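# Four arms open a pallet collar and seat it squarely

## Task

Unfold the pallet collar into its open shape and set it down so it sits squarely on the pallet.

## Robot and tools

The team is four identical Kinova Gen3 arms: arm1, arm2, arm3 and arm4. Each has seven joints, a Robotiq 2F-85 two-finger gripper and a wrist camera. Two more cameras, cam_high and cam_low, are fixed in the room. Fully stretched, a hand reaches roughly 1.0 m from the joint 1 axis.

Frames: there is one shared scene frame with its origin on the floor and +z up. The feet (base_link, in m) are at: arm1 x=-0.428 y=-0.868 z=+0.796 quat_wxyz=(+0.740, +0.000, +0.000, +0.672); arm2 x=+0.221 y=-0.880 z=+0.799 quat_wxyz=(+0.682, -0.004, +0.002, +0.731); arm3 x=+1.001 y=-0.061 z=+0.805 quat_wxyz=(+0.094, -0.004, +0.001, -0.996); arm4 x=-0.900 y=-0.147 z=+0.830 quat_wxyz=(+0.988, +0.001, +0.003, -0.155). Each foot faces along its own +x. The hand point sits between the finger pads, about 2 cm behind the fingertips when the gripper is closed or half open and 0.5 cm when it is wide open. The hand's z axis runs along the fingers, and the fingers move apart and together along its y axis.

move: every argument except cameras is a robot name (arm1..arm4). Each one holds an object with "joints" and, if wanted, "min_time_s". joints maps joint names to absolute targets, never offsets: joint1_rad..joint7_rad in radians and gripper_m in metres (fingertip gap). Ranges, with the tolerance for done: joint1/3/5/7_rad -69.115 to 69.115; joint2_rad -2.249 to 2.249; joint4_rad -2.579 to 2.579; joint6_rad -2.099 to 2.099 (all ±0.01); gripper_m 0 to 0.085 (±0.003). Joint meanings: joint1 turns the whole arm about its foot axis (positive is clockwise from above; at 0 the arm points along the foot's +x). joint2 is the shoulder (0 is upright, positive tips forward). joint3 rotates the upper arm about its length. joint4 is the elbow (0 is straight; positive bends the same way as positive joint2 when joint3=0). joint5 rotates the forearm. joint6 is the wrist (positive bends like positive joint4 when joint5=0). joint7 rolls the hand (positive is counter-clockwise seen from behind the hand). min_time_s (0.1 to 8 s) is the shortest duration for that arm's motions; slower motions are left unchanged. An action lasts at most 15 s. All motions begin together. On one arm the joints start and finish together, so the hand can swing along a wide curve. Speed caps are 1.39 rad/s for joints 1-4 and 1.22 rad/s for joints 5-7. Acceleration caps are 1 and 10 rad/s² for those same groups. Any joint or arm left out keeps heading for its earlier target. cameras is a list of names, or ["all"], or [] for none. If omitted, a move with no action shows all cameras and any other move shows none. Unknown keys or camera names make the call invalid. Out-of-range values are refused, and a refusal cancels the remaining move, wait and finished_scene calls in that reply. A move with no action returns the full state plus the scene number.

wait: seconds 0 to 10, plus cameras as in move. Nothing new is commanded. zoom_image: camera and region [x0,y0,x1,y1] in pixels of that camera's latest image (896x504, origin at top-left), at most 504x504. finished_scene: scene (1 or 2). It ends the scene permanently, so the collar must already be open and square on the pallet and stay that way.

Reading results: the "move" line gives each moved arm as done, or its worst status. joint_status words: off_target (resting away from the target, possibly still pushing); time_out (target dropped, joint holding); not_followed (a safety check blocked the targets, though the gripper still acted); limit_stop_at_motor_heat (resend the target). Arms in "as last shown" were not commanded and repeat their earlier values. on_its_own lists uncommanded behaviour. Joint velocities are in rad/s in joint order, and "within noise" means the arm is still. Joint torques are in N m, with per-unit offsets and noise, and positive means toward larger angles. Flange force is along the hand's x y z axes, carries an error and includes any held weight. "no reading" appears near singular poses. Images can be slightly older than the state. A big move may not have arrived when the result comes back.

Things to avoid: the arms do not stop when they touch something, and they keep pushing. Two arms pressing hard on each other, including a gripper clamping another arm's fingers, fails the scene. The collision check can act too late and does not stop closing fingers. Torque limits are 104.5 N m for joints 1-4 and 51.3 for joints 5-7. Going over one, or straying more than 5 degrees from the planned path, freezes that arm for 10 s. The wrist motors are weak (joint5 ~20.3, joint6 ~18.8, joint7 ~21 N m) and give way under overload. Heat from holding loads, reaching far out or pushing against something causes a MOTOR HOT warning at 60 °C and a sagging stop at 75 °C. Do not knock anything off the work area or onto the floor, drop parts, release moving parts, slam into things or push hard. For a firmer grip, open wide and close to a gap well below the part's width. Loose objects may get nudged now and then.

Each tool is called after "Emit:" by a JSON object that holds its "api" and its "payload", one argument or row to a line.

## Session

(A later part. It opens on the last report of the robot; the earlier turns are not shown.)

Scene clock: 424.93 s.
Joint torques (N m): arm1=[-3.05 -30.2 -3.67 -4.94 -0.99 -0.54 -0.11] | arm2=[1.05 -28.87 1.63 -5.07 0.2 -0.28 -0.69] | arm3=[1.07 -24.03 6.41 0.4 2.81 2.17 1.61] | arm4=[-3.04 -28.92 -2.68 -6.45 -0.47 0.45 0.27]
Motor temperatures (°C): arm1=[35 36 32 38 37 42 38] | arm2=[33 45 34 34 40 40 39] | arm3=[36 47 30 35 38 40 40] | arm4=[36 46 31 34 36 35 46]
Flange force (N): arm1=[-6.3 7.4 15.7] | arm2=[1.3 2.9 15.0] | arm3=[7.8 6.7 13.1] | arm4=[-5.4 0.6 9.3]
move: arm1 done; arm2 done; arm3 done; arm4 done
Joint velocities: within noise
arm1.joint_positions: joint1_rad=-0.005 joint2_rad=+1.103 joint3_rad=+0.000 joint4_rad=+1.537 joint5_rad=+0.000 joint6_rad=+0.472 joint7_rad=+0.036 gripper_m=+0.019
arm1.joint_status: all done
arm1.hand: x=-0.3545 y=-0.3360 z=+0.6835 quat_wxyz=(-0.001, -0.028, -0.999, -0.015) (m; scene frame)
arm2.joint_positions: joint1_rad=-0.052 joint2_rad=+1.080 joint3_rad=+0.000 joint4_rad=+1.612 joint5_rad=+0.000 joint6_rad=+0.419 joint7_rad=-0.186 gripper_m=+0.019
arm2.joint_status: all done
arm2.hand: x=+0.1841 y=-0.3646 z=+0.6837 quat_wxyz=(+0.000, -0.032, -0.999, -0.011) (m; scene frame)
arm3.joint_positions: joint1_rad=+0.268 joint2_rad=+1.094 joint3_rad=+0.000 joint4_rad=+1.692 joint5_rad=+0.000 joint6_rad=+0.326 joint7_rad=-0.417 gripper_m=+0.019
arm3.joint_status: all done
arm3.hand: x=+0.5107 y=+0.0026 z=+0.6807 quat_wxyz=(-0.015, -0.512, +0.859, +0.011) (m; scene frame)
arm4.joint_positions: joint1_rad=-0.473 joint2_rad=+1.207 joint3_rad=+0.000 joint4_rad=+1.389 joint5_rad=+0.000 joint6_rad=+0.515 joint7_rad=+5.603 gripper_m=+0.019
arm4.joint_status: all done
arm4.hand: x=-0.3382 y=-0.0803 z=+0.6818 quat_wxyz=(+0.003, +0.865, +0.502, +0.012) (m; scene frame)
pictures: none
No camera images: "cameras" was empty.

Emit:
{"api": "move", "payload": {
  "arm1": {"joints": {"joint1_rad": 0.0502, "joint2_rad": 1.1280, "joint4_rad": 1.4518, "joint6_rad": 0.5318, "joint7_rad": 0.1195}, "min_time_s": 6},
  "arm2": {"joints": {"joint1_rad": 0.0152, "joint2_rad": 1.1130, "joint4_rad": 1.4940, "joint6_rad": 0.5046, "joint7_rad": -0.0903}, "min_time_s": 6},
  "arm3": {"joints": {"joint1_rad": 0.3928, "joint2_rad": 1.1492, "joint4_rad": 1.4811, "joint6_rad": 0.4813, "joint7_rad": -0.0953}, "min_time_s": 6},
  "arm4": {"joints": {"joint1_rad": -0.5421, "joint2_rad": 1.1922, "joint4_rad": 1.4429, "joint6_rad": 0.4765, "joint7_rad": 5.7302}, "min_time_s": 6},
  "cameras": []
}}

Emit:
{"api": "move", "payload": {
  "arm1": {"joints": {"joint1_rad": 0.1017, "joint2_rad": 1.1582, "joint4_rad": 1.3555, "joint6_rad": 0.5979, "joint7_rad": 0.1995}, "min_time_s": 6},
  "arm2": {"joints": {"joint1_rad": 0.0748, "joint2_rad": 1.1551, "joint4_rad": 1.3583, "joint6_rad": 0.5982, "joint7_rad": -0.0022}, "min_time_s": 6},
  "arm3": {"joints": {"joint1_rad": 0.4679, "joint2_rad": 1.2357, "joint4_rad": 1.2077, "joint6_rad": 0.6682, "joint7_rad": 0.1761}, "min_time_s": 6},
  "arm4": {"joints": {"joint1_rad": -0.5977, "joint2_rad": 1.1755, "joint4_rad": 1.5057, "joint6_rad": 0.4304, "joint7_rad": 5.8709}, "min_time_s": 6},
  "cameras": ["cam_low"]
}}

Scene clock: 433.77 s.
Joint torques (N m): arm1=[-3.01 -28.4 -3.85 -2.85 -1.18 0.79 -0.12] | arm2=[2.14 -30.53 2.73 -6.21 0.52 -0.28 -0.68] | arm3=[2.71 -26.52 7.81 -1.98 3.48 1.81 1.68] | arm4=[-5.48 -29.69 -5 -6.28 -0.6 0.46 0.64]
Motor temperatures (°C): arm1=[35 37 32 38 37 42 38] | arm2=[33 45 34 34 40 40 39] | arm3=[36 47 30 35 38 40 40] | arm4=[36 46 31 34 36 35 46]
Flange force (N): arm1=[-7.3 11.5 13.9] | arm2=[2.9 2.8 15.4] | arm3=[7.9 8.1 12.4] | arm4=[-8.4 2.4 11.9]
move: arm1 done; arm2 done; arm3 done; arm4 done
Joint velocities: within noise
arm1.joint_positions: joint1_rad=+0.050 joint2_rad=+1.128 joint3_rad=+0.000 joint4_rad=+1.452 joint5_rad=+0.000 joint6_rad=+0.532 joint7_rad=+0.120 gripper_m=+0.019
arm1.joint_status: all done
arm1.hand: x=-0.3222 y=-0.3203 z=+0.6835 quat_wxyz=(-0.002, -0.014, -1.000, -0.015) (m; scene frame)
arm2.joint_positions: joint1_rad=+0.015 joint2_rad=+1.113 joint3_rad=+0.000 joint4_rad=+1.494 joint5_rad=+0.000 joint6_rad=+0.505 joint7_rad=-0.090 gripper_m=+0.019
arm2.joint_status: all done
arm2.hand: x=+0.2172 y=-0.3333 z=+0.6839 quat_wxyz=(-0.001, -0.018, -1.000, -0.011) (m; scene frame)
arm3.joint_positions: joint1_rad=+0.393 joint2_rad=+1.149 joint3_rad=+0.000 joint4_rad=+1.481 joint5_rad=+0.000 joint6_rad=+0.481 joint7_rad=-0.095 gripper_m=+0.019
arm3.joint_status: all done
arm3.hand: x=+0.4690 y=+0.0742 z=+0.6807 quat_wxyz=(-0.013, -0.594, +0.804, +0.014) (m; scene frame)
arm4.joint_positions: joint1_rad=-0.542 joint2_rad=+1.192 joint3_rad=+0.000 joint4_rad=+1.443 joint5_rad=+0.000 joint6_rad=+0.476 joint7_rad=+5.730 gripper_m=+0.019
arm4.joint_status: all done
arm4.hand: x=-0.3566 y=-0.0444 z=+0.6817 quat_wxyz=(+0.004, +0.811, +0.585, +0.012) (m; scene frame)
pictures: none
No camera images: "cameras" was empty.

Scene clock: 440.07 s.
Joint torques (N m): arm1=[-2.58 -27.24 -3.44 -0.31 -1.09 2.7 -0.01] | arm2=[3.26 -31.17 3.64 -7.09 0.87 -0.28 -0.72] | arm3=[4.49 -30 8.81 -5.03 4.23 1.6 1.86] | arm4=[-8.35 -29.51 -7.91 -6.14 -0.61 0.43 1.16]
Motor temperatures (°C): arm1=[35 37 32 38 37 42 38] | arm2=[33 45 34 34 40 40 39] | arm3=[36 46 30 35 38 40 41] | arm4=[36 47 31 34 36 35 46]
Flange force (N): arm1=[-8.5 17.1 14.5] | arm2=[4.3 3.0 13.8] | arm3=[8.5 8.4 12.9] | arm4=[-13.3 2.2 12.6]
move: arm1 done; arm2 done; arm3 done; arm4 done
Joint velocities: within noise
arm1.joint_positions: joint1_rad=+0.102 joint2_rad=+1.158 joint3_rad=+0.000 joint4_rad=+1.356 joint5_rad=+0.000 joint6_rad=+0.598 joint7_rad=+0.199 gripper_m=+0.019
arm1.joint_status: all done
arm1.hand: x=-0.2897 y=-0.3045 z=+0.6835 quat_wxyz=(-0.003, +0.001, -1.000, -0.015) (m; scene frame)
arm2.joint_positions: joint1_rad=+0.075 joint2_rad=+1.155 joint3_rad=+0.000 joint4_rad=+1.358 joint5_rad=+0.000 joint6_rad=+0.598 joint7_rad=-0.002 gripper_m=+0.019
arm2.joint_status: all done
arm2.hand: x=+0.2500 y=-0.3019 z=+0.6839 quat_wxyz=(-0.002, -0.004, -1.000, -0.011) (m; scene frame)
arm3.joint_positions: joint1_rad=+0.468 joint2_rad=+1.236 joint3_rad=+0.000 joint4_rad=+1.208 joint5_rad=+0.000 joint6_rad=+0.668 joint7_rad=+0.176 gripper_m=+0.019
arm3.joint_status: all done
arm3.hand: x=+0.4214 y=+0.1306 z=+0.6807 quat_wxyz=(-0.011, -0.670, +0.742, +0.016) (m; scene frame)
arm4.joint_positions: joint1_rad=-0.598 joint2_rad=+1.176 joint3_rad=+0.000 joint4_rad=+1.506 joint5_rad=+0.000 joint6_rad=+0.430 joint7_rad=+5.871 gripper_m=+0.019
arm4.joint_status: all done
arm4.hand: x=-0.3781 y=-0.0187 z=+0.6816 quat_wxyz=(+0.004, +0.750, +0.661, +0.012) (m; scene frame)
pictures: cam_low

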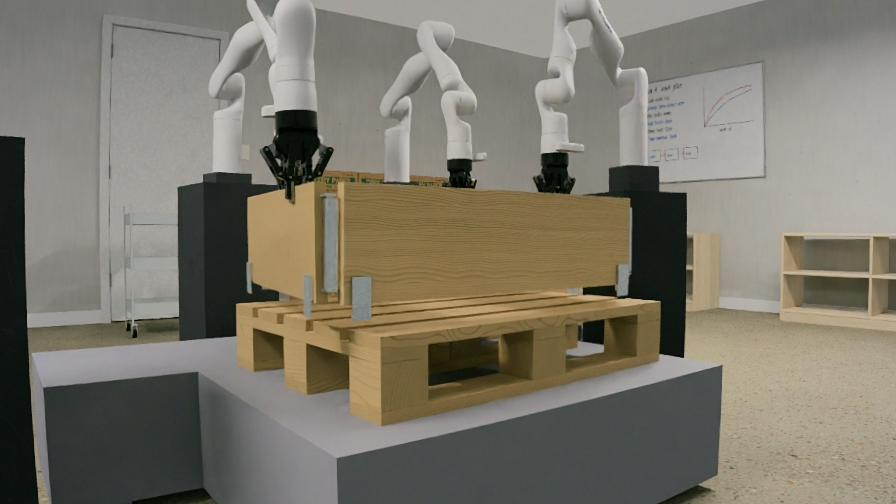

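Emit:
{"api": "move", "payload": {
  "arm1": {"joints":{"joint1_rad":0.1496,"joint2_rad":1.1945,"joint4_rad":1.2468,"joint6_rad":0.6703,"joint7_rad":0.2759},"min_time_s":6},
  "arm2": {"joints":{"joint1_rad":0.1277,"joint2_rad":1.2071,"joint4_rad":1.2023,"joint6_rad":0.7022,"joint7_rad":0.0792},"min_time_s":6},
  "arm3": {"joints":{"joint1_rad":0.5044,"joint2_rad":1.3603,"joint4_rad":0.8629,"joint6_rad":0.8884,"joint7_rad":0.4090},"min_time_s":6},
  "arm4": {"joints":{"joint1_rad":-0.6378,"joint2_rad":1.1580,"joint4_rad":1.5757,"joint6_rad":0.3779,"joint7_rad":6.0271},"min_time_s":6},
  "cameras": ["cam_low"]
}}

Scene clock: 454.60 s.
Joint torques (N m): arm1=[1.52 -23.37 0.7 3.31 0.23 5.03 0.33] | arm2=[3.4 -33.54 3.48 -8.5 0.87 -0.29 -0.81] | arm3=[5.89 -33.03 8.81 -8.2 4.72 0.98 1.91] | arm4=[-12.32 -30.37 -12.46 -5.94 -1.11 0.44 1.41]
Motor temperatures (°C): arm1=[35 36 32 38 37 42 38] | arm2=[33 45 34 34 40 40 39] | arm3=[36 46 30 35 38 40 41] | arm4=[37 47 31 34 36 35 46]
Flange force (N): arm1=[-4.7 24.9 11.1] | arm2=[3.9 3.3 15.1] | arm3=[8.7 8.3 11.7] | arm4=[-20.9 2.0 15.9]
move: arm1 done; arm2 done; arm3 done; arm4 done
Joint velocities: within noise
arm1.joint_positions: joint1_rad=+0.150 joint2_rad=+1.195 joint3_rad=+0.000 joint4_rad=+1.247 joint5_rad=+0.000 joint6_rad=+0.670 joint7_rad=+0.276 gripper_m=+0.019
arm1.joint_status: all done
arm1.hand: x=-0.2571 y=-0.2887 z=+0.6835 quat_wxyz=(-0.004, +0.015, -1.000, -0.014) (m; scene frame)
arm2.joint_positions: joint1_rad=+0.128 joint2_rad=+1.207 joint3_rad=+0.000 joint4_rad=+1.202 joint5_rad=+0.000 joint6_rad=+0.702 joint7_rad=+0.079 gripper_m=+0.019
arm2.joint_status: all done
arm2.hand: x=+0.2825 y=-0.2705 z=+0.6841 quat_wxyz=(-0.003, +0.010, -1.000, -0.011) (m; scene frame)
arm3.joint_positions: joint1_rad=+0.504 joint2_rad=+1.360 joint3_rad=+0.000 joint4_rad=+0.863 joint5_rad=+0.000 joint6_rad=+0.888 joint7_rad=+0.409 gripper_m=+0.019
arm3.joint_status: all done
arm3.hand: x=+0.3699 y=+0.1708 z=+0.6807 quat_wxyz=(-0.009, -0.739, +0.673, +0.017) (m; scene frame)
arm4.joint_positions: joint1_rad=-0.638 joint2_rad=+1.158 joint3_rad=+0.000 joint4_rad=+1.576 joint5_rad=+0.000 joint6_rad=+0.378 joint7_rad=+6.027 gripper_m=+0.019
arm4.joint_status: all done
arm4.hand: x=-0.4005 y=-0.0036 z=+0.6816 quat_wxyz=(+0.005, +0.682, +0.732, +0.012) (m; scene frame)
pictures: cam_low

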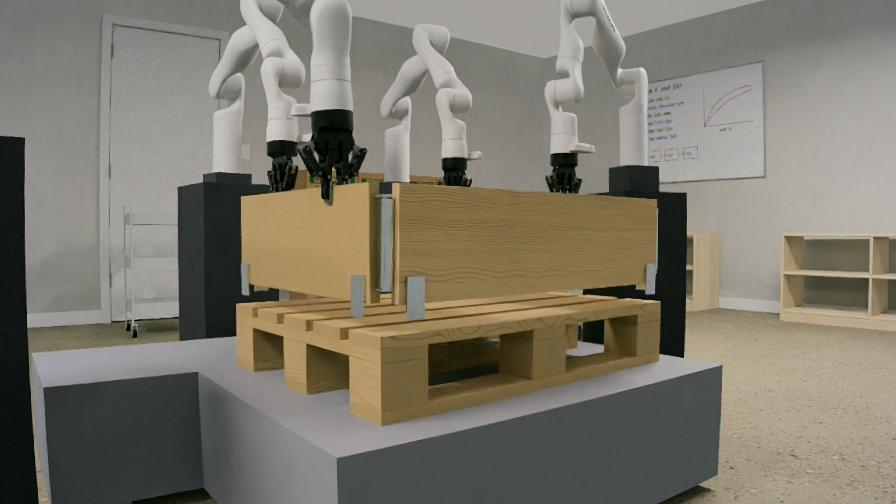

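Emit:
{"api": "zoom_image", "payload": {
  "camera": "cam_low",
  "region": [345, 265, 435, 345]
}}

Emit:
{"api": "zoom_image", "payload": {
  "camera": "cam_low",
  "region": [615, 255, 675, 310]
}}

Emit:
{"api": "zoom_image", "payload": {
  "camera": "cam_low",
  "region": [230, 255, 290, 310]
}}

Scaled by 5.600 from the camera's 896x504 image, which has a finer 1280x720 frame.

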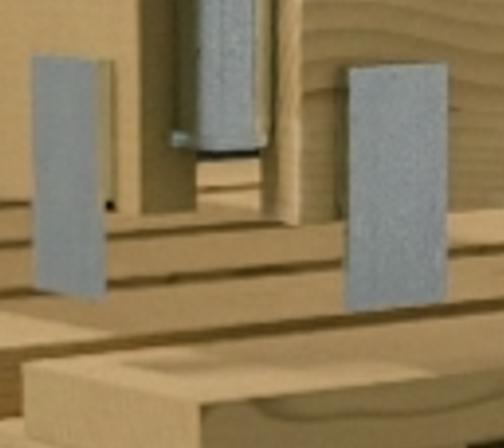

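Scaled by 8.400 from the camera's 896x504 image, which has a finer 1280x720 frame.

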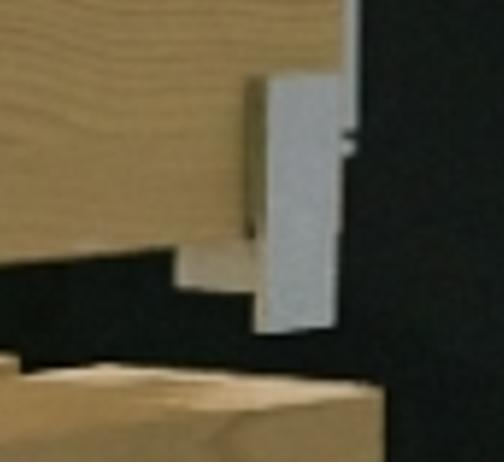

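Scaled by 8.400 from the camera's 896x504 image, which has a finer 1280x720 frame.

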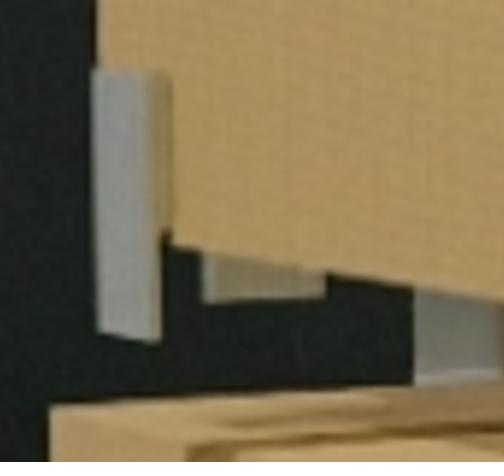

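Emit:
{"api": "move", "payload": {
  "arm1": {"joints":{"joint1_rad":0.1504,"joint2_rad":1.2329,"joint4_rad":1.2226,"joint6_rad":0.6561,"joint7_rad":0.2767},"min_time_s":5},
  "arm2": {"joints":{"joint1_rad":0.1293,"joint2_rad":1.2421,"joint4_rad":1.1881,"joint6_rad":0.6814,"joint7_rad":0.0808},"min_time_s":5},
  "arm3": {"joints":{"joint1_rad":0.5035,"joint2_rad":1.3919,"joint4_rad":0.8513,"joint6_rad":0.8684,"joint7_rad":0.4081},"min_time_s":5},
  "arm4": {"joints":{"joint1_rad":-0.6336,"joint2_rad":1.1978,"joint4_rad":1.5565,"joint6_rad":0.3573,"joint7_rad":6.0313},"min_time_s":5}
}}

Emit:
{"api": "wait", "payload": {
  "seconds": 0.7,
  "cameras": ["cam_low"]
}}

Emit:
{"api": "zoom_image", "payload": {
  "camera": "cam_low",
  "region": [345, 270, 435, 350]
}}

Emit:
{"api": "zoom_image", "payload": {
  "camera": "cam_low",
  "region": [625, 270, 675, 310]
}}

Emit:
{"api": "zoom_image", "payload": {
  "camera": "cam_low",
  "region": [225, 270, 275, 310]
}}

Scene clock: 478.83 s.
Joint torques (N m): arm1=[-1.75 -26.54 -2.2 -4.03 -0.51 0.23 0.24] | arm2=[2.49 -34.04 2.64 -7.61 0.59 0.44 -0.75] | arm3=[4.24 -32.58 7.58 -8.46 4.12 0.6 1.92] | arm4=[-4.54 -32.55 -3.76 -6.02 0.46 0.44 1.1]
Motor temperatures (°C): arm1=[35 36 32 38 37 42 38] | arm2=[33 45 34 34 40 40 39] | arm3=[36 46 30 35 38 40 41] | arm4=[37 47 31 34 36 35 46]
Flange force (N): arm1=[-5.3 8.9 5.7] | arm2=[2.3 4.8 17.5] | arm3=[7.4 5.4 10.1] | arm4=[-6.8 -1.4 19.9]
move: arm1 done; arm2 done; arm3 done; arm4 done
Joint velocities: within noise
arm1.joint_positions: joint1_rad=+0.150 joint2_rad=+1.233 joint3_rad=+0.000 joint4_rad=+1.223 joint5_rad=+0.000 joint6_rad=+0.656 joint7_rad=+0.277 gripper_m=+0.019
arm1.joint_status: all done
arm1.hand: x=-0.2561 y=-0.2867 z=+0.6655 quat_wxyz=(-0.004, +0.015, -1.000, -0.014) (m; scene frame)
arm2.joint_positions: joint1_rad=+0.129 joint2_rad=+1.242 joint3_rad=+0.000 joint4_rad=+1.188 joint5_rad=+0.000 joint6_rad=+0.681 joint7_rad=+0.081 gripper_m=+0.019
arm2.joint_status: all done
arm2.hand: x=+0.2836 y=-0.2707 z=+0.6659 quat_wxyz=(-0.003, +0.010, -1.000, -0.011) (m; scene frame)
arm3.joint_positions: joint1_rad=+0.504 joint2_rad=+1.392 joint3_rad=+0.000 joint4_rad=+0.851 joint5_rad=+0.000 joint6_rad=+0.868 joint7_rad=+0.408 gripper_m=+0.019
arm3.joint_status: all done
arm3.hand: x=+0.3708 y=+0.1698 z=+0.6626 quat_wxyz=(-0.009, -0.739, +0.673, +0.017) (m; scene frame)
arm4.joint_positions: joint1_rad=-0.634 joint2_rad=+1.198 joint3_rad=+0.000 joint4_rad=+1.556 joint5_rad=+0.000 joint6_rad=+0.357 joint7_rad=+6.031 gripper_m=+0.019
arm4.joint_status: all done
arm4.hand: x=-0.3996 y=-0.0055 z=+0.6636 quat_wxyz=(+0.005, +0.682, +0.732, +0.012) (m; scene frame)
pictures: none

Scene clock: 479.53 s.
Joint torques (N m): arm1=[-1.73 -26.52 -2.18 -4.03 -0.51 0.25 0.2] | arm2=[2.48 -34.02 2.67 -7.65 0.58 0.43 -0.76] | arm3=[4.23 -32.58 7.46 -8.45 4.13 0.61 1.88] | arm4=[-4.5 -32.53 -3.78 -6 0.43 0.44 1.09]
Motor temperatures (°C): arm1=[35 36 32 38 37 42 38] | arm2=[33 45 34 34 40 40 39] | arm3=[36 46 30 35 38 40 41] | arm4=[37 47 31 34 36 35 46]
Flange force (N): arm1=[-5.3 8.8 5.7] | arm2=[2.3 4.6 17.4] | arm3=[7.4 5.4 10.2] | arm4=[-6.7 -1.4 19.9]
Joint velocities: within noise
arm1.joint_positions: joint1_rad=+0.150 joint2_rad=+1.233 joint3_rad=+0.000 joint4_rad=+1.223 joint5_rad=+0.000 joint6_rad=+0.656 joint7_rad=+0.277 gripper_m=+0.019
arm1.joint_status: all done
arm1.hand: x=-0.2561 y=-0.2867 z=+0.6655 quat_wxyz=(-0.004, +0.015, -1.000, -0.014) (m; scene frame)
arm2.joint_positions: joint1_rad=+0.129 joint2_rad=+1.242 joint3_rad=+0.000 joint4_rad=+1.188 joint5_rad=+0.000 joint6_rad=+0.681 joint7_rad=+0.081 gripper_m=+0.019
arm2.joint_status: all done
arm2.hand: x=+0.2836 y=-0.2707 z=+0.6659 quat_wxyz=(-0.003, +0.010, -1.000, -0.011) (m; scene frame)
arm3.joint_positions: joint1_rad=+0.504 joint2_rad=+1.392 joint3_rad=+0.000 joint4_rad=+0.851 joint5_rad=+0.000 joint6_rad=+0.868 joint7_rad=+0.408 gripper_m=+0.019
arm3.joint_status: all done
arm3.hand: x=+0.3708 y=+0.1698 z=+0.6626 quat_wxyz=(-0.009, -0.739, +0.673, +0.017) (m; scene frame)
arm4.joint_positions: joint1_rad=-0.634 joint2_rad=+1.198 joint3_rad=+0.000 joint4_rad=+1.556 joint5_rad=+0.000 joint6_rad=+0.357 joint7_rad=+6.031 gripper_m=+0.019
arm4.joint_status: all done
arm4.hand: x=-0.3996 y=-0.0055 z=+0.6636 quat_wxyz=(+0.005, +0.682, +0.732, +0.012) (m; scene frame)
wait: 0.70 s; at rest by 0.27 s
pictures: cam_low

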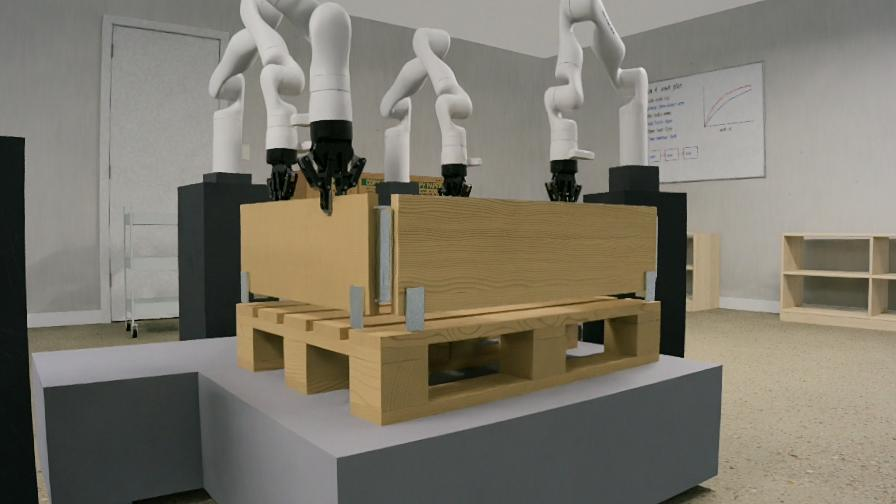

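Scaled by 5.600 from the camera's 896x504 image, which has a finer 1280x720 frame.

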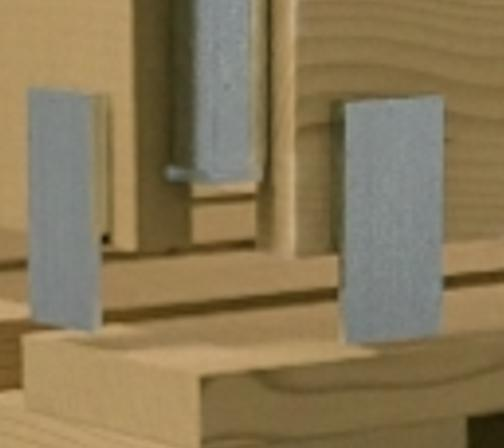

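Scaled by 10.080 from the camera's 896x504 image, which has a finer 1280x720 frame.

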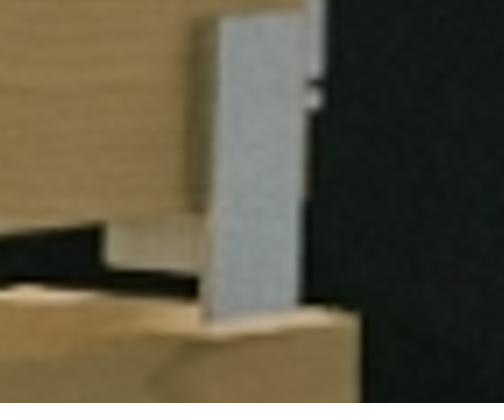

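Scaled by 10.080 from the camera's 896x504 image, which has a finer 1280x720 frame.

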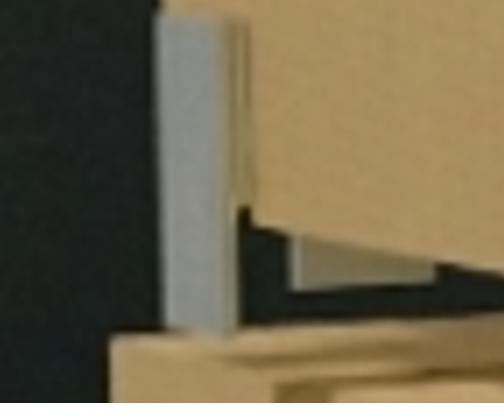

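Emit:
{"api": "move", "payload": {
  "arm1": {"joints":{"joint2_rad":1.2407,"joint4_rad":1.2191,"joint6_rad":0.6518},"min_time_s":2.5},
  "arm2": {"joints":{"joint2_rad":1.2499,"joint4_rad":1.1846,"joint6_rad":0.6771},"min_time_s":2.5},
  "arm3": {"joints":{"joint2_rad":1.3998,"joint4_rad":0.8463,"joint6_rad":0.8655},"min_time_s":2.5},
  "arm4": {"joints":{"joint2_rad":1.2066,"joint4_rad":1.5522,"joint6_rad":0.3528},"min_time_s":2.5}
}}

Emit:
{"api": "move", "payload": {
  "arm1": {"joints":{"joint2_rad":1.2446,"joint4_rad":1.2174,"joint6_rad":0.6496},"min_time_s":2},
  "arm2": {"joints":{"joint2_rad":1.2538,"joint4_rad":1.1829,"joint6_rad":0.6749},"min_time_s":2},
  "arm3": {"joints":{"joint2_rad":1.4037,"joint4_rad":0.8438,"joint6_rad":0.8641},"min_time_s":2},
  "arm4": {"joints":{"joint2_rad":1.2110,"joint4_rad":1.5500,"joint6_rad":0.3506},"min_time_s":2}
}}

Scene clock: 498.73 s.
Joint torques (N m): arm1=[-1.87 -26.75 -2.32 -4.02 -0.47 0.26 0.27] | arm2=[2.69 -33.99 2.86 -7.54 0.68 0.44 -0.73] | arm3=[4.16 -32.55 7.6 -8.44 4.05 0.6 1.86] | arm4=[-4.63 -32.46 -3.89 -5.92 0.45 0.44 1.1]
Motor temperatures (°C): arm1=[35 36 32 38 37 42 38] | arm2=[33 46 34 34 40 40 39] | arm3=[36 46 30 35 38 40 41] | arm4=[37 47 31 34 36 35 46]
Flange force (N): arm1=[-5.4 9.0 6.2] | arm2=[2.6 4.8 17.4] | arm3=[7.3 5.2 10.1] | arm4=[-6.9 -1.3 19.7]
move: arm1 done; arm2 done; arm3 done; arm4 done
Joint velocities: within noise
arm1.joint_positions: joint1_rad=+0.150 joint2_rad=+1.241 joint3_rad=+0.000 joint4_rad=+1.219 joint5_rad=+0.000 joint6_rad=+0.652 joint7_rad=+0.277 gripper_m=+0.019
arm1.joint_status: all done
arm1.hand: x=-0.2561 y=-0.2866 z=+0.6615 quat_wxyz=(-0.004, +0.015, -1.000, -0.014) (m; scene frame)
arm2.joint_positions: joint1_rad=+0.129 joint2_rad=+1.250 joint3_rad=+0.000 joint4_rad=+1.185 joint5_rad=+0.000 joint6_rad=+0.677 joint7_rad=+0.081 gripper_m=+0.019
arm2.joint_status: all done
arm2.hand: x=+0.2836 y=-0.2707 z=+0.6619 quat_wxyz=(-0.003, +0.010, -1.000, -0.011) (m; scene frame)
arm3.joint_positions: joint1_rad=+0.504 joint2_rad=+1.400 joint3_rad=+0.000 joint4_rad=+0.846 joint5_rad=+0.000 joint6_rad=+0.866 joint7_rad=+0.408 gripper_m=+0.019
arm3.joint_status: all done
arm3.hand: x=+0.3708 y=+0.1698 z=+0.6586 quat_wxyz=(-0.009, -0.739, +0.673, +0.017) (m; scene frame)
arm4.joint_positions: joint1_rad=-0.634 joint2_rad=+1.207 joint3_rad=+0.000 joint4_rad=+1.552 joint5_rad=+0.000 joint6_rad=+0.353 joint7_rad=+6.031 gripper_m=+0.019
arm4.joint_status: all done
arm4.hand: x=-0.3996 y=-0.0055 z=+0.6596 quat_wxyz=(+0.005, +0.682, +0.732, +0.012) (m; scene frame)
pictures: none

Scene clock: 501.03 s.
Joint torques (N m): arm1=[-1.89 -26.84 -2.43 -4.06 -0.49 0.22 0.27] | arm2=[2.77 -33.85 2.93 -7.46 0.71 0.44 -0.74] | arm3=[4.22 -32.55 7.57 -8.45 4.06 0.58 1.85] | arm4=[-4.67 -32.3 -3.93 -5.87 0.45 0.45 1.11]
Motor temperatures (°C): arm1=[35 36 32 38 37 42 38] | arm2=[33 46 34 34 40 40 39] | arm3=[36 46 30 35 38 40 41] | arm4=[37 47 31 34 36 35 46]
Flange force (N): arm1=[-5.5 9.0 6.3] | arm2=[2.8 4.9 17.2] | arm3=[7.4 5.2 10.0] | arm4=[-7.0 -1.4 19.3]
move: arm1 done; arm2 done; arm3 done; arm4 done
Joint velocities: within noise
arm1.joint_positions: joint1_rad=+0.150 joint2_rad=+1.245 joint3_rad=+0.000 joint4_rad=+1.217 joint5_rad=+0.000 joint6_rad=+0.650 joint7_rad=+0.277 gripper_m=+0.019
arm1.joint_status: all done
arm1.hand: x=-0.2561 y=-0.2866 z=+0.6596 quat_wxyz=(-0.004, +0.015, -1.000, -0.014) (m; scene frame)
arm2.joint_positions: joint1_rad=+0.129 joint2_rad=+1.254 joint3_rad=+0.000 joint4_rad=+1.183 joint5_rad=+0.000 joint6_rad=+0.675 joint7_rad=+0.081 gripper_m=+0.019
arm2.joint_status: all done
arm2.hand: x=+0.2836 y=-0.2707 z=+0.6599 quat_wxyz=(-0.003, +0.010, -1.000, -0.011) (m; scene frame)
arm3.joint_positions: joint1_rad=+0.504 joint2_rad=+1.404 joint3_rad=+0.000 joint4_rad=+0.844 joint5_rad=+0.000 joint6_rad=+0.864 joint7_rad=+0.408 gripper_m=+0.019
arm3.joint_status: all done
arm3.hand: x=+0.3708 y=+0.1699 z=+0.6567 quat_wxyz=(-0.009, -0.739, +0.673, +0.017) (m; scene frame)
arm4.joint_positions: joint1_rad=-0.634 joint2_rad=+1.211 joint3_rad=+0.000 joint4_rad=+1.550 joint5_rad=+0.000 joint6_rad=+0.351 joint7_rad=+6.031 gripper_m=+0.019
arm4.joint_status: all done
arm4.hand: x=-0.3996 y=-0.0055 z=+0.6577 quat_wxyz=(+0.005, +0.682, +0.732, +0.012) (m; scene frame)
pictures: none

Emit:
{"api": "move", "payload": {
  "arm1": {"joints":{"joint2_rad":1.2485,"joint4_rad":1.2157,"joint6_rad":0.6474},"min_time_s":2},
  "arm2": {"joints":{"joint2_rad":1.2577,"joint4_rad":1.1812,"joint6_rad":0.6727},"min_time_s":2},
  "arm3": {"joints":{"joint2_rad":1.4077,"joint4_rad":0.8413,"joint6_rad":0.8626},"min_time_s":2},
  "arm4": {"joints":{"joint2_rad":1.2154,"joint4_rad":1.5479,"joint6_rad":0.3483},"min_time_s":2}
}}

Emit:
{"api": "wait", "payload": {
  "seconds": 0.6,
  "cameras": ["cam_low"]
}}

Emit:
{"api": "zoom_image", "payload": {
  "camera": "cam_low",
  "region": [345, 280, 435, 350]
}}

Emit:
{"api": "zoom_image", "payload": {
  "camera": "cam_low",
  "region": [625, 275, 675, 315]
}}

Emit:
{"api": "zoom_image", "payload": {
  "camera": "cam_low",
  "region": [225, 275, 275, 315]
}}

Scene clock: 504.67 s.
Joint torques (N m): arm1=[-2.14 -21.21 -2.71 -2.31 -0.64 0.08 0.31] | arm2=[1.89 -32.27 2.1 -6.88 0.42 0.46 -0.75] | arm3=[4.2 -33.82 7.63 -8.9 4.14 0.64 1.87] | arm4=[-3.76 -29.74 -3.2 -5.07 0.44 0.45 0.97]
Motor temperatures (°C): arm1=[35 36 32 38 37 42 38] | arm2=[33 46 33 34 40 40 39] | arm3=[36 46 30 35 38 40 41] | arm4=[37 46 31 34 36 35 46]
Flange force (N): arm1=[-5.8 9.0 -3.4] | arm2=[1.3 4.9 14.6] | arm3=[7.5 5.0 12.0] | arm4=[-5.4 -0.9 14.5]
move: arm1 done; arm2 done; arm3 done; arm4 done
Joint velocities: within noise
arm1.joint_positions: joint1_rad=+0.150 joint2_rad=+1.248 joint3_rad=+0.000 joint4_rad=+1.216 joint5_rad=+0.000 joint6_rad=+0.647 joint7_rad=+0.277 gripper_m=+0.019
arm1.joint_status: all done
arm1.hand: x=-0.2561 y=-0.2866 z=+0.6576 quat_wxyz=(-0.004, +0.015, -1.000, -0.014) (m; scene frame)
arm2.joint_positions: joint1_rad=+0.129 joint2_rad=+1.258 joint3_rad=+0.000 joint4_rad=+1.181 joint5_rad=+0.000 joint6_rad=+0.673 joint7_rad=+0.081 gripper_m=+0.019
arm2.joint_status: all done
arm2.hand: x=+0.2836 y=-0.2707 z=+0.6579 quat_wxyz=(-0.003, +0.010, -1.000, -0.011) (m; scene frame)
arm3.joint_positions: joint1_rad=+0.504 joint2_rad=+1.408 joint3_rad=+0.000 joint4_rad=+0.841 joint5_rad=+0.000 joint6_rad=+0.863 joint7_rad=+0.408 gripper_m=+0.019
arm3.joint_status: all done
arm3.hand: x=+0.3708 y=+0.1698 z=+0.6546 quat_wxyz=(-0.009, -0.739, +0.673, +0.017) (m; scene frame)
arm4.joint_positions: joint1_rad=-0.634 joint2_rad=+1.215 joint3_rad=+0.000 joint4_rad=+1.548 joint5_rad=+0.000 joint6_rad=+0.348 joint7_rad=+6.031 gripper_m=+0.019
arm4.joint_status: all done
arm4.hand: x=-0.3996 y=-0.0055 z=+0.6556 quat_wxyz=(+0.005, +0.682, +0.732, +0.012) (m; scene frame)
pictures: none

Scene clock: 505.27 s.
Joint torques (N m): arm1=[-2.13 -21.11 -2.77 -2.29 -0.57 0.11 0.28] | arm2=[1.88 -32.32 2.05 -6.95 0.43 0.44 -0.74] | arm3=[4.25 -33.79 7.72 -8.87 4.17 0.63 1.85] | arm4=[-3.8 -29.76 -3.21 -5.06 0.45 0.41 1.02]
Motor temperatures (°C): arm1=[35 36 32 38 37 42 38] | arm2=[33 46 33 34 40 40 39] | arm3=[36 46 30 35 38 40 41] | arm4=[37 46 31 34 36 35 46]
Flange force (N): arm1=[-5.8 8.8 -3.6] | arm2=[1.3 4.7 14.6] | arm3=[7.5 5.1 12.0] | arm4=[-5.3 -0.8 14.5]
Joint velocities: within noise
arm1.joint_positions: joint1_rad=+0.150 joint2_rad=+1.248 joint3_rad=+0.000 joint4_rad=+1.216 joint5_rad=+0.000 joint6_rad=+0.647 joint7_rad=+0.277 gripper_m=+0.019
arm1.joint_status: all done
arm1.hand: x=-0.2561 y=-0.2866 z=+0.6576 quat_wxyz=(-0.004, +0.015, -1.000, -0.014) (m; scene frame)
arm2.joint_positions: joint1_rad=+0.129 joint2_rad=+1.258 joint3_rad=+0.000 joint4_rad=+1.181 joint5_rad=+0.000 joint6_rad=+0.673 joint7_rad=+0.081 gripper_m=+0.019
arm2.joint_status: all done
arm2.hand: x=+0.2836 y=-0.2707 z=+0.6579 quat_wxyz=(-0.003, +0.010, -1.000, -0.011) (m; scene frame)
arm3.joint_positions: joint1_rad=+0.504 joint2_rad=+1.408 joint3_rad=+0.000 joint4_rad=+0.841 joint5_rad=+0.000 joint6_rad=+0.863 joint7_rad=+0.408 gripper_m=+0.019
arm3.joint_status: all done
arm3.hand: x=+0.3708 y=+0.1698 z=+0.6546 quat_wxyz=(-0.009, -0.739, +0.673, +0.017) (m; scene frame)
arm4.joint_positions: joint1_rad=-0.634 joint2_rad=+1.215 joint3_rad=+0.000 joint4_rad=+1.548 joint5_rad=+0.000 joint6_rad=+0.348 joint7_rad=+6.031 gripper_m=+0.019
arm4.joint_status: all done
arm4.hand: x=-0.3996 y=-0.0055 z=+0.6556 quat_wxyz=(+0.005, +0.682, +0.732, +0.012) (m; scene frame)
wait: 0.60 s; at rest by 0.27 s
pictures: cam_low

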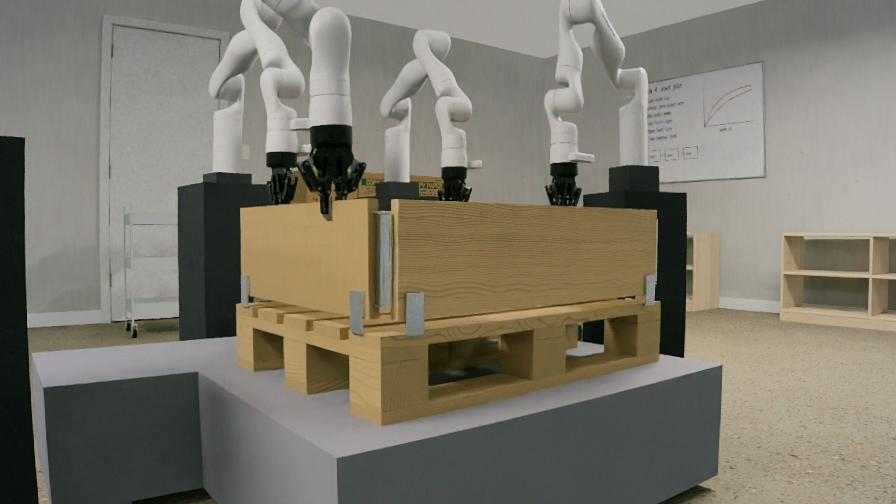

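Scaled by 5.600 from the camera's 896x504 image, which has a finer 1280x720 frame.

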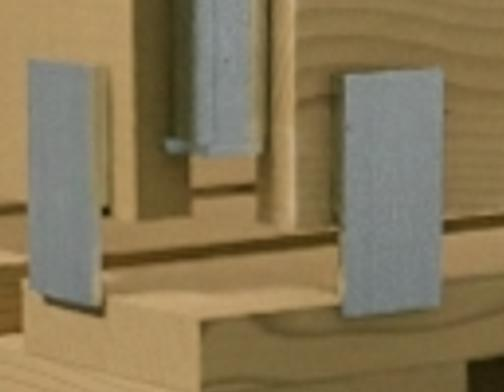

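Scaled by 10.080 from the camera's 896x504 image, which has a finer 1280x720 frame.

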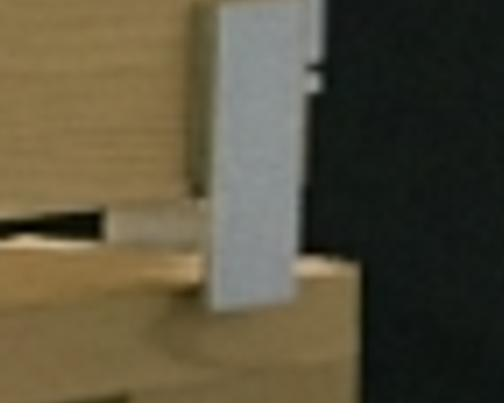

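Scaled by 10.080 from the camera's 896x504 image, which has a finer 1280x720 frame.

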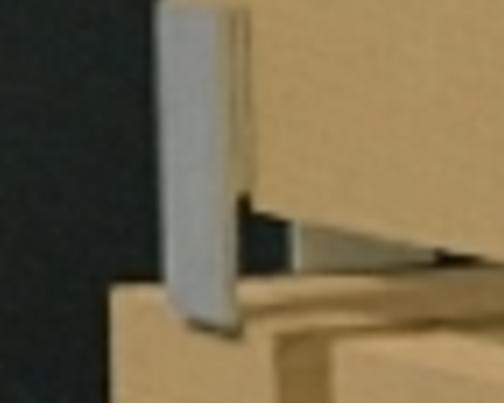

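Emit:
{"api": "move", "payload": {
  "arm1": {"joints":{"joint1_rad":0.1523,"joint2_rad":1.2385,"joint4_rad":1.2359,"joint6_rad":0.6373,"joint7_rad":0.2786},"min_time_s":3},
  "arm2": {"joints":{"joint1_rad":0.1295,"joint2_rad":1.2522,"joint4_rad":1.1878,"joint6_rad":0.6716,"joint7_rad":0.081},"min_time_s":3},
  "arm3": {"joints":{"joint2_rad":1.4037,"joint4_rad":0.8438,"joint6_rad":0.8641},"min_time_s":3},
  "arm4": {"joints":{"joint1_rad":-0.6281,"joint2_rad":1.2103,"joint4_rad":1.5532,"joint6_rad":0.3481,"joint7_rad":6.0368},"min_time_s":3}
}}

Emit:
{"api": "move", "payload": {
  "arm1": {"joints":{"joint2_rad":1.2424,"joint4_rad":1.2342,"joint6_rad":0.6351},"min_time_s":2},
  "arm2": {"joints":{"joint2_rad":1.2561,"joint4_rad":1.1861,"joint6_rad":0.6694},"min_time_s":2},
  "arm3": {"joints":{"joint2_rad":1.4077,"joint4_rad":0.8413,"joint6_rad":0.8626},"min_time_s":2},
  "arm4": {"joints":{"joint2_rad":1.2147,"joint4_rad":1.5511,"joint6_rad":0.3458},"min_time_s":2}
}}

Scene clock: 519.70 s.
Joint torques (N m): arm1=[0.19 -25.17 -0.75 0.82 -0.4 3.33 0] | arm2=[3.58 -32.59 3.42 -6.96 0.54 0.44 -1.06] | arm3=[6.18 -33.74 9.34 -9.32 4.91 0.15 1.9] | arm4=[-8.53 -31.72 -8.6 -7.09 -0.61 -0.45 0.95]
Motor temperatures (°C): arm1=[35 36 32 38 37 42 38] | arm2=[33 46 33 34 40 40 39] | arm3=[36 46 30 35 38 40 41] | arm4=[37 46 31 34 36 35 46]
Flange force (N): arm1=[-5.8 19.4 11.2] | arm2=[3.5 5.3 15.2] | arm3=[10.6 5.4 10.9] | arm4=[-15.1 -2.0 15.6]
move: arm1 done; arm2 done; arm3 done; arm4 done
Joint velocities: within noise
arm1.joint_positions: joint1_rad=+0.152 joint2_rad=+1.239 joint3_rad=+0.000 joint4_rad=+1.236 joint5_rad=+0.000 joint6_rad=+0.637 joint7_rad=+0.279 gripper_m=+0.019
arm1.joint_status: all done
arm1.hand: x=-0.2559 y=-0.2908 z=+0.6595 quat_wxyz=(-0.004, +0.015, -1.000, -0.014) (m; scene frame)
arm2.joint_positions: joint1_rad=+0.130 joint2_rad=+1.252 joint3_rad=+0.000 joint4_rad=+1.188 joint5_rad=+0.000 joint6_rad=+0.672 joint7_rad=+0.081 gripper_m=+0.019
arm2.joint_status: all done
arm2.hand: x=+0.2837 y=-0.2717 z=+0.6599 quat_wxyz=(-0.003, +0.010, -1.000, -0.011) (m; scene frame)
arm3.joint_positions: joint1_rad=+0.504 joint2_rad=+1.404 joint3_rad=+0.000 joint4_rad=+0.844 joint5_rad=+0.000 joint6_rad=+0.864 joint7_rad=+0.408 gripper_m=+0.019
arm3.joint_status: all done
arm3.hand: x=+0.3708 y=+0.1698 z=+0.6567 quat_wxyz=(-0.009, -0.739, +0.673, +0.017) (m; scene frame)
arm4.joint_positions: joint1_rad=-0.628 joint2_rad=+1.210 joint3_rad=+0.000 joint4_rad=+1.553 joint5_rad=+0.000 joint6_rad=+0.348 joint7_rad=+6.037 gripper_m=+0.019
arm4.joint_status: all done
arm4.hand: x=-0.3996 y=-0.0085 z=+0.6576 quat_wxyz=(+0.005, +0.682, +0.732, +0.012) (m; scene frame)
pictures: none

Scene clock: 522.00 s.
Joint torques (N m): arm1=[-0.05 -24.69 -0.98 0.54 -0.47 3.13 -0.02] | arm2=[4.06 -32.64 3.81 -7.04 0.7 0.4 -1.04] | arm3=[6.49 -33.36 9.47 -8.69 4.91 0.56 1.91] | arm4=[-8.75 -31.02 -8.87 -5.66 -0.59 0.36 1.02]
Motor temperatures (°C): arm1=[35 36 32 38 37 42 38] | arm2=[33 46 33 34 40 40 39] | arm3=[36 46 30 35 38 40 41] | arm4=[37 46 31 34 36 35 46]
Flange force (N): arm1=[-5.8 17.8 9.7] | arm2=[4.4 5.1 15.2] | arm3=[10.4 6.9 11.3] | arm4=[-14.9 0.4 16.6]
move: arm1 done; arm2 done; arm3 done; arm4 done
Joint velocities: within noise
arm1.joint_positions: joint1_rad=+0.152 joint2_rad=+1.242 joint3_rad=+0.000 joint4_rad=+1.234 joint5_rad=+0.000 joint6_rad=+0.635 joint7_rad=+0.279 gripper_m=+0.019
arm1.joint_status: all done
arm1.hand: x=-0.2560 y=-0.2908 z=+0.6576 quat_wxyz=(-0.004, +0.015, -1.000, -0.014) (m; scene frame)
arm2.joint_positions: joint1_rad=+0.130 joint2_rad=+1.256 joint3_rad=+0.000 joint4_rad=+1.186 joint5_rad=+0.000 joint6_rad=+0.669 joint7_rad=+0.081 gripper_m=+0.019
arm2.joint_status: all done
arm2.hand: x=+0.2837 y=-0.2718 z=+0.6579 quat_wxyz=(-0.003, +0.010, -1.000, -0.011) (m; scene frame)
arm3.joint_positions: joint1_rad=+0.504 joint2_rad=+1.408 joint3_rad=+0.000 joint4_rad=+0.841 joint5_rad=+0.000 joint6_rad=+0.863 joint7_rad=+0.408 gripper_m=+0.019
arm3.joint_status: all done
arm3.hand: x=+0.3708 y=+0.1698 z=+0.6547 quat_wxyz=(-0.009, -0.739, +0.673, +0.017) (m; scene frame)
arm4.joint_positions: joint1_rad=-0.628 joint2_rad=+1.215 joint3_rad=+0.000 joint4_rad=+1.551 joint5_rad=+0.000 joint6_rad=+0.346 joint7_rad=+6.037 gripper_m=+0.019
arm4.joint_status: all done
arm4.hand: x=-0.3997 y=-0.0085 z=+0.6556 quat_wxyz=(+0.005, +0.682, +0.732, +0.012) (m; scene frame)
pictures: none

Emit:
{"api": "move", "payload": {
  "arm1": {"joints":{"joint2_rad":1.2483,"joint4_rad":1.2316,"joint6_rad":0.6318},"min_time_s":2.5},
  "arm2": {"joints":{"joint2_rad":1.2620,"joint4_rad":1.1835,"joint6_rad":0.6661},"min_time_s":2.5},
  "arm3": {"joints":{"joint2_rad":1.4136,"joint4_rad":0.8375,"joint6_rad":0.8605},"min_time_s":2.5},
  "arm4": {"joints":{"joint1_rad":-0.6254,"joint2_rad":1.2210,"joint4_rad":1.5495,"joint6_rad":0.3412,"joint7_rad":6.0395},"min_time_s":2.5},
  "cameras": ["cam_low"]
}}

Emit:
{"api": "zoom_image", "payload": {
  "camera": "cam_low",
  "region": [625, 275, 675, 315]
}}

Emit:
{"api": "zoom_image", "payload": {
  "camera": "cam_low",
  "region": [225, 275, 275, 315]
}}

Scene clock: 526.80 s.
Joint torques (N m): arm1=[-1.03 -26.35 -1.89 -2.27 -0.83 1.39 -0.14] | arm2=[3.62 -33.05 3.36 -7.15 0.38 0.44 -1.19] | arm3=[5.83 -33 8.89 -8.53 4.67 0.61 1.88] | arm4=[-5.44 -31.49 -4.93 -5.41 0.21 0.46 1.04]
Motor temperatures (°C): arm1=[35 36 32 38 37 42 38] | arm2=[33 46 33 34 40 40 39] | arm3=[36 46 30 36 38 40 40] | arm4=[37 46 31 34 36 35 46]
Flange force (N): arm1=[-5.8 12.3 8.5] | arm2=[3.4 4.8 15.9] | arm3=[9.5 6.4 10.8] | arm4=[-8.5 -0.4 17.9]
move: arm1 done; arm2 done; arm3 done; arm4 done
Joint velocities: within noise
arm1.joint_positions: joint1_rad=+0.152 joint2_rad=+1.248 joint3_rad=+0.000 joint4_rad=+1.232 joint5_rad=+0.000 joint6_rad=+0.632 joint7_rad=+0.279 gripper_m=+0.019
arm1.joint_status: all done
arm1.hand: x=-0.2560 y=-0.2908 z=+0.6546 quat_wxyz=(-0.004, +0.015, -1.000, -0.014) (m; scene frame)
arm2.joint_positions: joint1_rad=+0.130 joint2_rad=+1.262 joint3_rad=+0.000 joint4_rad=+1.183 joint5_rad=+0.000 joint6_rad=+0.666 joint7_rad=+0.081 gripper_m=+0.019
arm2.joint_status: all done
arm2.hand: x=+0.2837 y=-0.2718 z=+0.6548 quat_wxyz=(-0.003, +0.010, -1.000, -0.011) (m; scene frame)
arm3.joint_positions: joint1_rad=+0.504 joint2_rad=+1.414 joint3_rad=+0.000 joint4_rad=+0.838 joint5_rad=+0.000 joint6_rad=+0.860 joint7_rad=+0.408 gripper_m=+0.019
arm3.joint_status: all done
arm3.hand: x=+0.3708 y=+0.1698 z=+0.6517 quat_wxyz=(-0.009, -0.739, +0.673, +0.017) (m; scene frame)
arm4.joint_positions: joint1_rad=-0.625 joint2_rad=+1.221 joint3_rad=+0.000 joint4_rad=+1.550 joint5_rad=+0.000 joint6_rad=+0.341 joint7_rad=+6.039 gripper_m=+0.019
arm4.joint_status: all done
arm4.hand: x=-0.3998 y=-0.0100 z=+0.6526 quat_wxyz=(+0.005, +0.682, +0.732, +0.012) (m; scene frame)
pictures: cam_low

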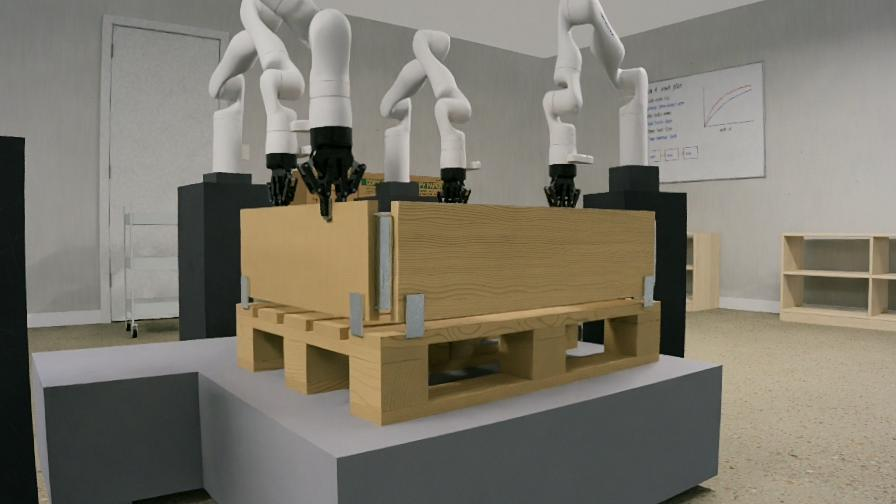

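Scaled by 10.080 from the camera's 896x504 image, which has a finer 1280x720 frame.

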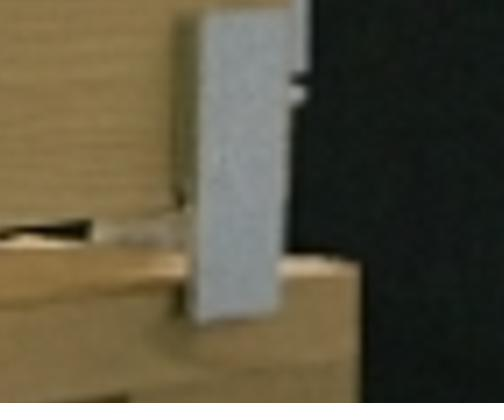

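Scaled by 10.080 from the camera's 896x504 image, which has a finer 1280x720 frame.

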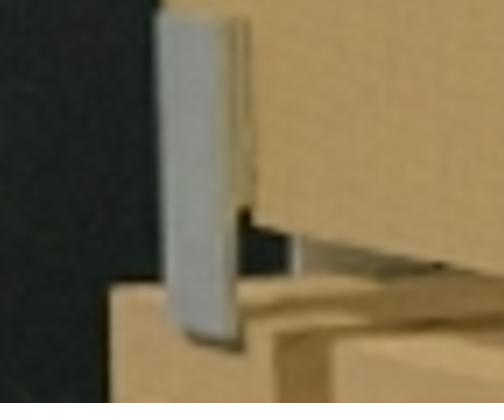

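Emit:
{"api": "move", "payload": {
  "arm1": {"joints":{"joint2_rad":1.2685,"joint4_rad":1.2219,"joint6_rad":0.6213},"min_time_s":5},
  "arm2": {"joints":{"joint2_rad":1.2818,"joint4_rad":1.1738,"joint6_rad":0.6560},"min_time_s":5},
  "arm3": {"joints":{"joint2_rad":1.4339,"joint4_rad":0.8234,"joint6_rad":0.8543},"min_time_s":5},
  "arm4": {"joints":{"joint2_rad":1.2431,"joint4_rad":1.5379,"joint6_rad":0.3307},"min_time_s":5}
}}

Scene clock: 539.00 s.
Joint torques (N m): arm1=[-1.07 -25.65 -2.01 -1.78 -0.8 1.56 -0.1] | arm2=[3.87 -33.3 3.64 -7.09 0.53 0.41 -1.12] | arm3=[5.85 -32.8 8.98 -8.51 4.61 0.62 1.84] | arm4=[-5.73 -31.67 -5.29 -5.28 0.15 0.46 1.01]
Motor temperatures (°C): arm1=[35 36 32 38 37 42 38] | arm2=[33 47 33 34 40 40 39] | arm3=[36 46 30 36 38 40 40] | arm4=[37 46 31 34 36 35 46]
Flange force (N): arm1=[-5.9 12.6 7.8] | arm2=[3.9 5.0 16.3] | arm3=[9.8 5.7 10.3] | arm4=[-9.1 -0.3 18.2]
move: arm1 done; arm2 done; arm3 done; arm4 done
Joint velocities: within noise
arm1.joint_positions: joint1_rad=+0.152 joint2_rad=+1.268 joint3_rad=+0.000 joint4_rad=+1.222 joint5_rad=+0.000 joint6_rad=+0.621 joint7_rad=+0.279 gripper_m=+0.019
arm1.joint_status: all done
arm1.hand: x=-0.2560 y=-0.2908 z=+0.6445 quat_wxyz=(-0.004, +0.015, -1.000, -0.014) (m; scene frame)
arm2.joint_positions: joint1_rad=+0.130 joint2_rad=+1.282 joint3_rad=+0.000 joint4_rad=+1.174 joint5_rad=+0.000 joint6_rad=+0.656 joint7_rad=+0.081 gripper_m=+0.019
arm2.joint_status: all done
arm2.hand: x=+0.2837 y=-0.2719 z=+0.6449 quat_wxyz=(-0.003, +0.010, -1.000, -0.011) (m; scene frame)
arm3.joint_positions: joint1_rad=+0.504 joint2_rad=+1.434 joint3_rad=+0.000 joint4_rad=+0.823 joint5_rad=+0.000 joint6_rad=+0.854 joint7_rad=+0.408 gripper_m=+0.019
arm3.joint_status: all done
arm3.hand: x=+0.3706 y=+0.1699 z=+0.6418 quat_wxyz=(-0.009, -0.739, +0.673, +0.017) (m; scene frame)
arm4.joint_positions: joint1_rad=-0.625 joint2_rad=+1.243 joint3_rad=+0.000 joint4_rad=+1.538 joint5_rad=+0.000 joint6_rad=+0.331 joint7_rad=+6.039 gripper_m=+0.019
arm4.joint_status: all done
arm4.hand: x=-0.3998 y=-0.0100 z=+0.6426 quat_wxyz=(+0.005, +0.682, +0.732, +0.012) (m; scene frame)
pictures: none

Emit:
{"api": "move", "payload": {
  "arm1": {"joints":{"joint2_rad":1.2786,"joint4_rad":1.2170,"joint6_rad":0.6161},"min_time_s":4},
  "arm2": {"joints":{"joint2_rad":1.2917,"joint4_rad":1.1690,"joint6_rad":0.6509},"min_time_s":4},
  "arm3": {"joints":{"joint2_rad":1.4441,"joint4_rad":0.8164,"joint6_rad":0.8512},"min_time_s":4},
  "arm4": {"joints":{"joint2_rad":1.2542,"joint4_rad":1.5321,"joint6_rad":0.3254},"min_time_s":4}
}}

Scene clock: 544.47 s.
Joint torques (N m): arm1=[-1.14 -25.31 -2.06 -1.38 -0.8 1.75 -0.14] | arm2=[4.17 -33.57 3.86 -7.1 0.61 0.43 -1.13] | arm3=[6.06 -32.42 9.03 -8.28 4.71 0.59 1.85] | arm4=[-6.09 -31.69 -5.67 -5.17 0.1 0.44 1.03]
Motor temperatures (°C): arm1=[35 36 32 37 37 42 38] | arm2=[33 47 33 34 40 40 39] | arm3=[36 46 30 36 38 40 40] | arm4=[37 45 31 34 36 35 46]
Flange force (N): arm1=[-6.3 13.1 7.8] | arm2=[4.4 5.1 16.8] | arm3=[9.9 6.4 9.8] | arm4=[-9.7 0.0 18.2]
move: arm1 done; arm2 done; arm3 done; arm4 done
Joint velocities: within noise
arm1.joint_positions: joint1_rad=+0.152 joint2_rad=+1.279 joint3_rad=+0.000 joint4_rad=+1.217 joint5_rad=+0.000 joint6_rad=+0.616 joint7_rad=+0.279 gripper_m=+0.019
arm1.joint_status: all done
arm1.hand: x=-0.2560 y=-0.2909 z=+0.6394 quat_wxyz=(-0.004, +0.015, -1.000, -0.014) (m; scene frame)
arm2.joint_positions: joint1_rad=+0.130 joint2_rad=+1.292 joint3_rad=+0.000 joint4_rad=+1.169 joint5_rad=+0.000 joint6_rad=+0.651 joint7_rad=+0.081 gripper_m=+0.019
arm2.joint_status: all done
arm2.hand: x=+0.2838 y=-0.2720 z=+0.6398 quat_wxyz=(-0.003, +0.010, -1.000, -0.011) (m; scene frame)
arm3.joint_positions: joint1_rad=+0.504 joint2_rad=+1.444 joint3_rad=+0.000 joint4_rad=+0.816 joint5_rad=+0.000 joint6_rad=+0.851 joint7_rad=+0.408 gripper_m=+0.019
arm3.joint_status: all done
arm3.hand: x=+0.3707 y=+0.1698 z=+0.6367 quat_wxyz=(-0.009, -0.739, +0.673, +0.017) (m; scene frame)
arm4.joint_positions: joint1_rad=-0.625 joint2_rad=+1.254 joint3_rad=+0.000 joint4_rad=+1.532 joint5_rad=+0.000 joint6_rad=+0.325 joint7_rad=+6.039 gripper_m=+0.019
arm4.joint_status: all done
arm4.hand: x=-0.3999 y=-0.0100 z=+0.6376 quat_wxyz=(+0.005, +0.682, +0.732, +0.012) (m; scene frame)
pictures: none

Emit:
{"api": "move", "payload": {
  "arm1": {"joints":{"joint2_rad":1.2826,"joint4_rad":1.2151,"joint6_rad":0.6140},"min_time_s":2},
  "arm2": {"joints":{"joint2_rad":1.2957,"joint4_rad":1.1671,"joint6_rad":0.6488},"min_time_s":2},
  "arm3": {"joints":{"joint2_rad":1.4482,"joint4_rad":0.8136,"joint6_rad":0.8499},"min_time_s":2},
  "arm4": {"joints":{"joint2_rad":1.2586,"joint4_rad":1.5298,"joint6_rad":0.3233},"min_time_s":2},
  "cameras": ["cam_low"]
}}

Emit:
{"api": "zoom_image", "payload": {
  "camera": "cam_low",
  "region": [225, 280, 440, 350]
}}

Emit:
{"api": "zoom_image", "payload": {
  "camera": "cam_low",
  "region": [600, 270, 680, 330]
}}

Scene clock: 548.20 s.
Joint torques (N m): arm1=[-1.16 -25.23 -2.08 -1.14 -0.87 1.79 -0.09] | arm2=[4.3 -33.49 4.02 -7.03 0.67 0.44 -1.1] | arm3=[6.22 -32.47 9.15 -8.29 4.73 0.6 1.88] | arm4=[-6.24 -31.57 -5.88 -5.1 0.05 0.45 1.01]
Motor temperatures (°C): arm1=[35 36 32 37 37 42 38] | arm2=[33 47 33 35 40 40 39] | arm3=[36 46 30 36 38 40 40] | arm4=[37 45 31 34 36 35 46]
Flange force (N): arm1=[-6.5 13.8 7.9] | arm2=[4.7 5.2 16.7] | arm3=[10.2 6.4 9.9] | arm4=[-10.0 0.2 17.9]
move: arm1 done; arm2 done; arm3 done; arm4 done
Joint velocities: within noise
arm1.joint_positions: joint1_rad=+0.152 joint2_rad=+1.283 joint3_rad=+0.000 joint4_rad=+1.215 joint5_rad=+0.000 joint6_rad=+0.614 joint7_rad=+0.279 gripper_m=+0.019
arm1.joint_status: all done
arm1.hand: x=-0.2560 y=-0.2909 z=+0.6374 quat_wxyz=(-0.004, +0.015, -1.000, -0.014) (m; scene frame)
arm2.joint_positions: joint1_rad=+0.130 joint2_rad=+1.296 joint3_rad=+0.000 joint4_rad=+1.167 joint5_rad=+0.000 joint6_rad=+0.649 joint7_rad=+0.081 gripper_m=+0.019
arm2.joint_status: all done
arm2.hand: x=+0.2838 y=-0.2721 z=+0.6378 quat_wxyz=(-0.003, +0.010, -1.000, -0.011) (m; scene frame)
arm3.joint_positions: joint1_rad=+0.504 joint2_rad=+1.448 joint3_rad=+0.000 joint4_rad=+0.814 joint5_rad=+0.000 joint6_rad=+0.850 joint7_rad=+0.408 gripper_m=+0.019
arm3.joint_status: all done
arm3.hand: x=+0.3708 y=+0.1698 z=+0.6347 quat_wxyz=(-0.009, -0.739, +0.673, +0.017) (m; scene frame)
arm4.joint_positions: joint1_rad=-0.625 joint2_rad=+1.259 joint3_rad=+0.000 joint4_rad=+1.530 joint5_rad=+0.000 joint6_rad=+0.323 joint7_rad=+6.039 gripper_m=+0.019
arm4.joint_status: all done
arm4.hand: x=-0.4000 y=-0.0100 z=+0.6357 quat_wxyz=(+0.005, +0.682, +0.732, +0.012) (m; scene frame)
pictures: cam_low

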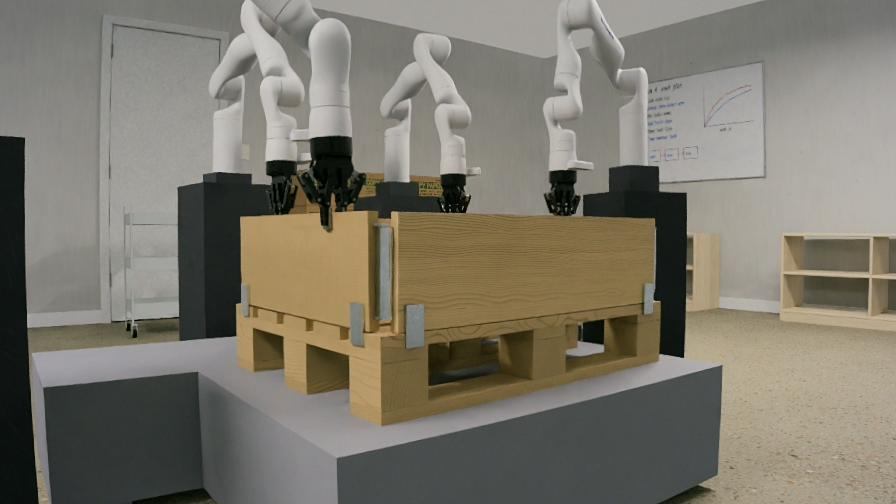

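Scaled by 2.344 from the camera's 896x504 image, which has a finer 1280x720 frame.

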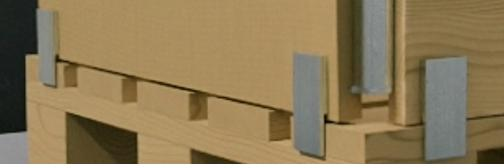

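Scaled by 6.300 from the camera's 896x504 image, which has a finer 1280x720 frame.

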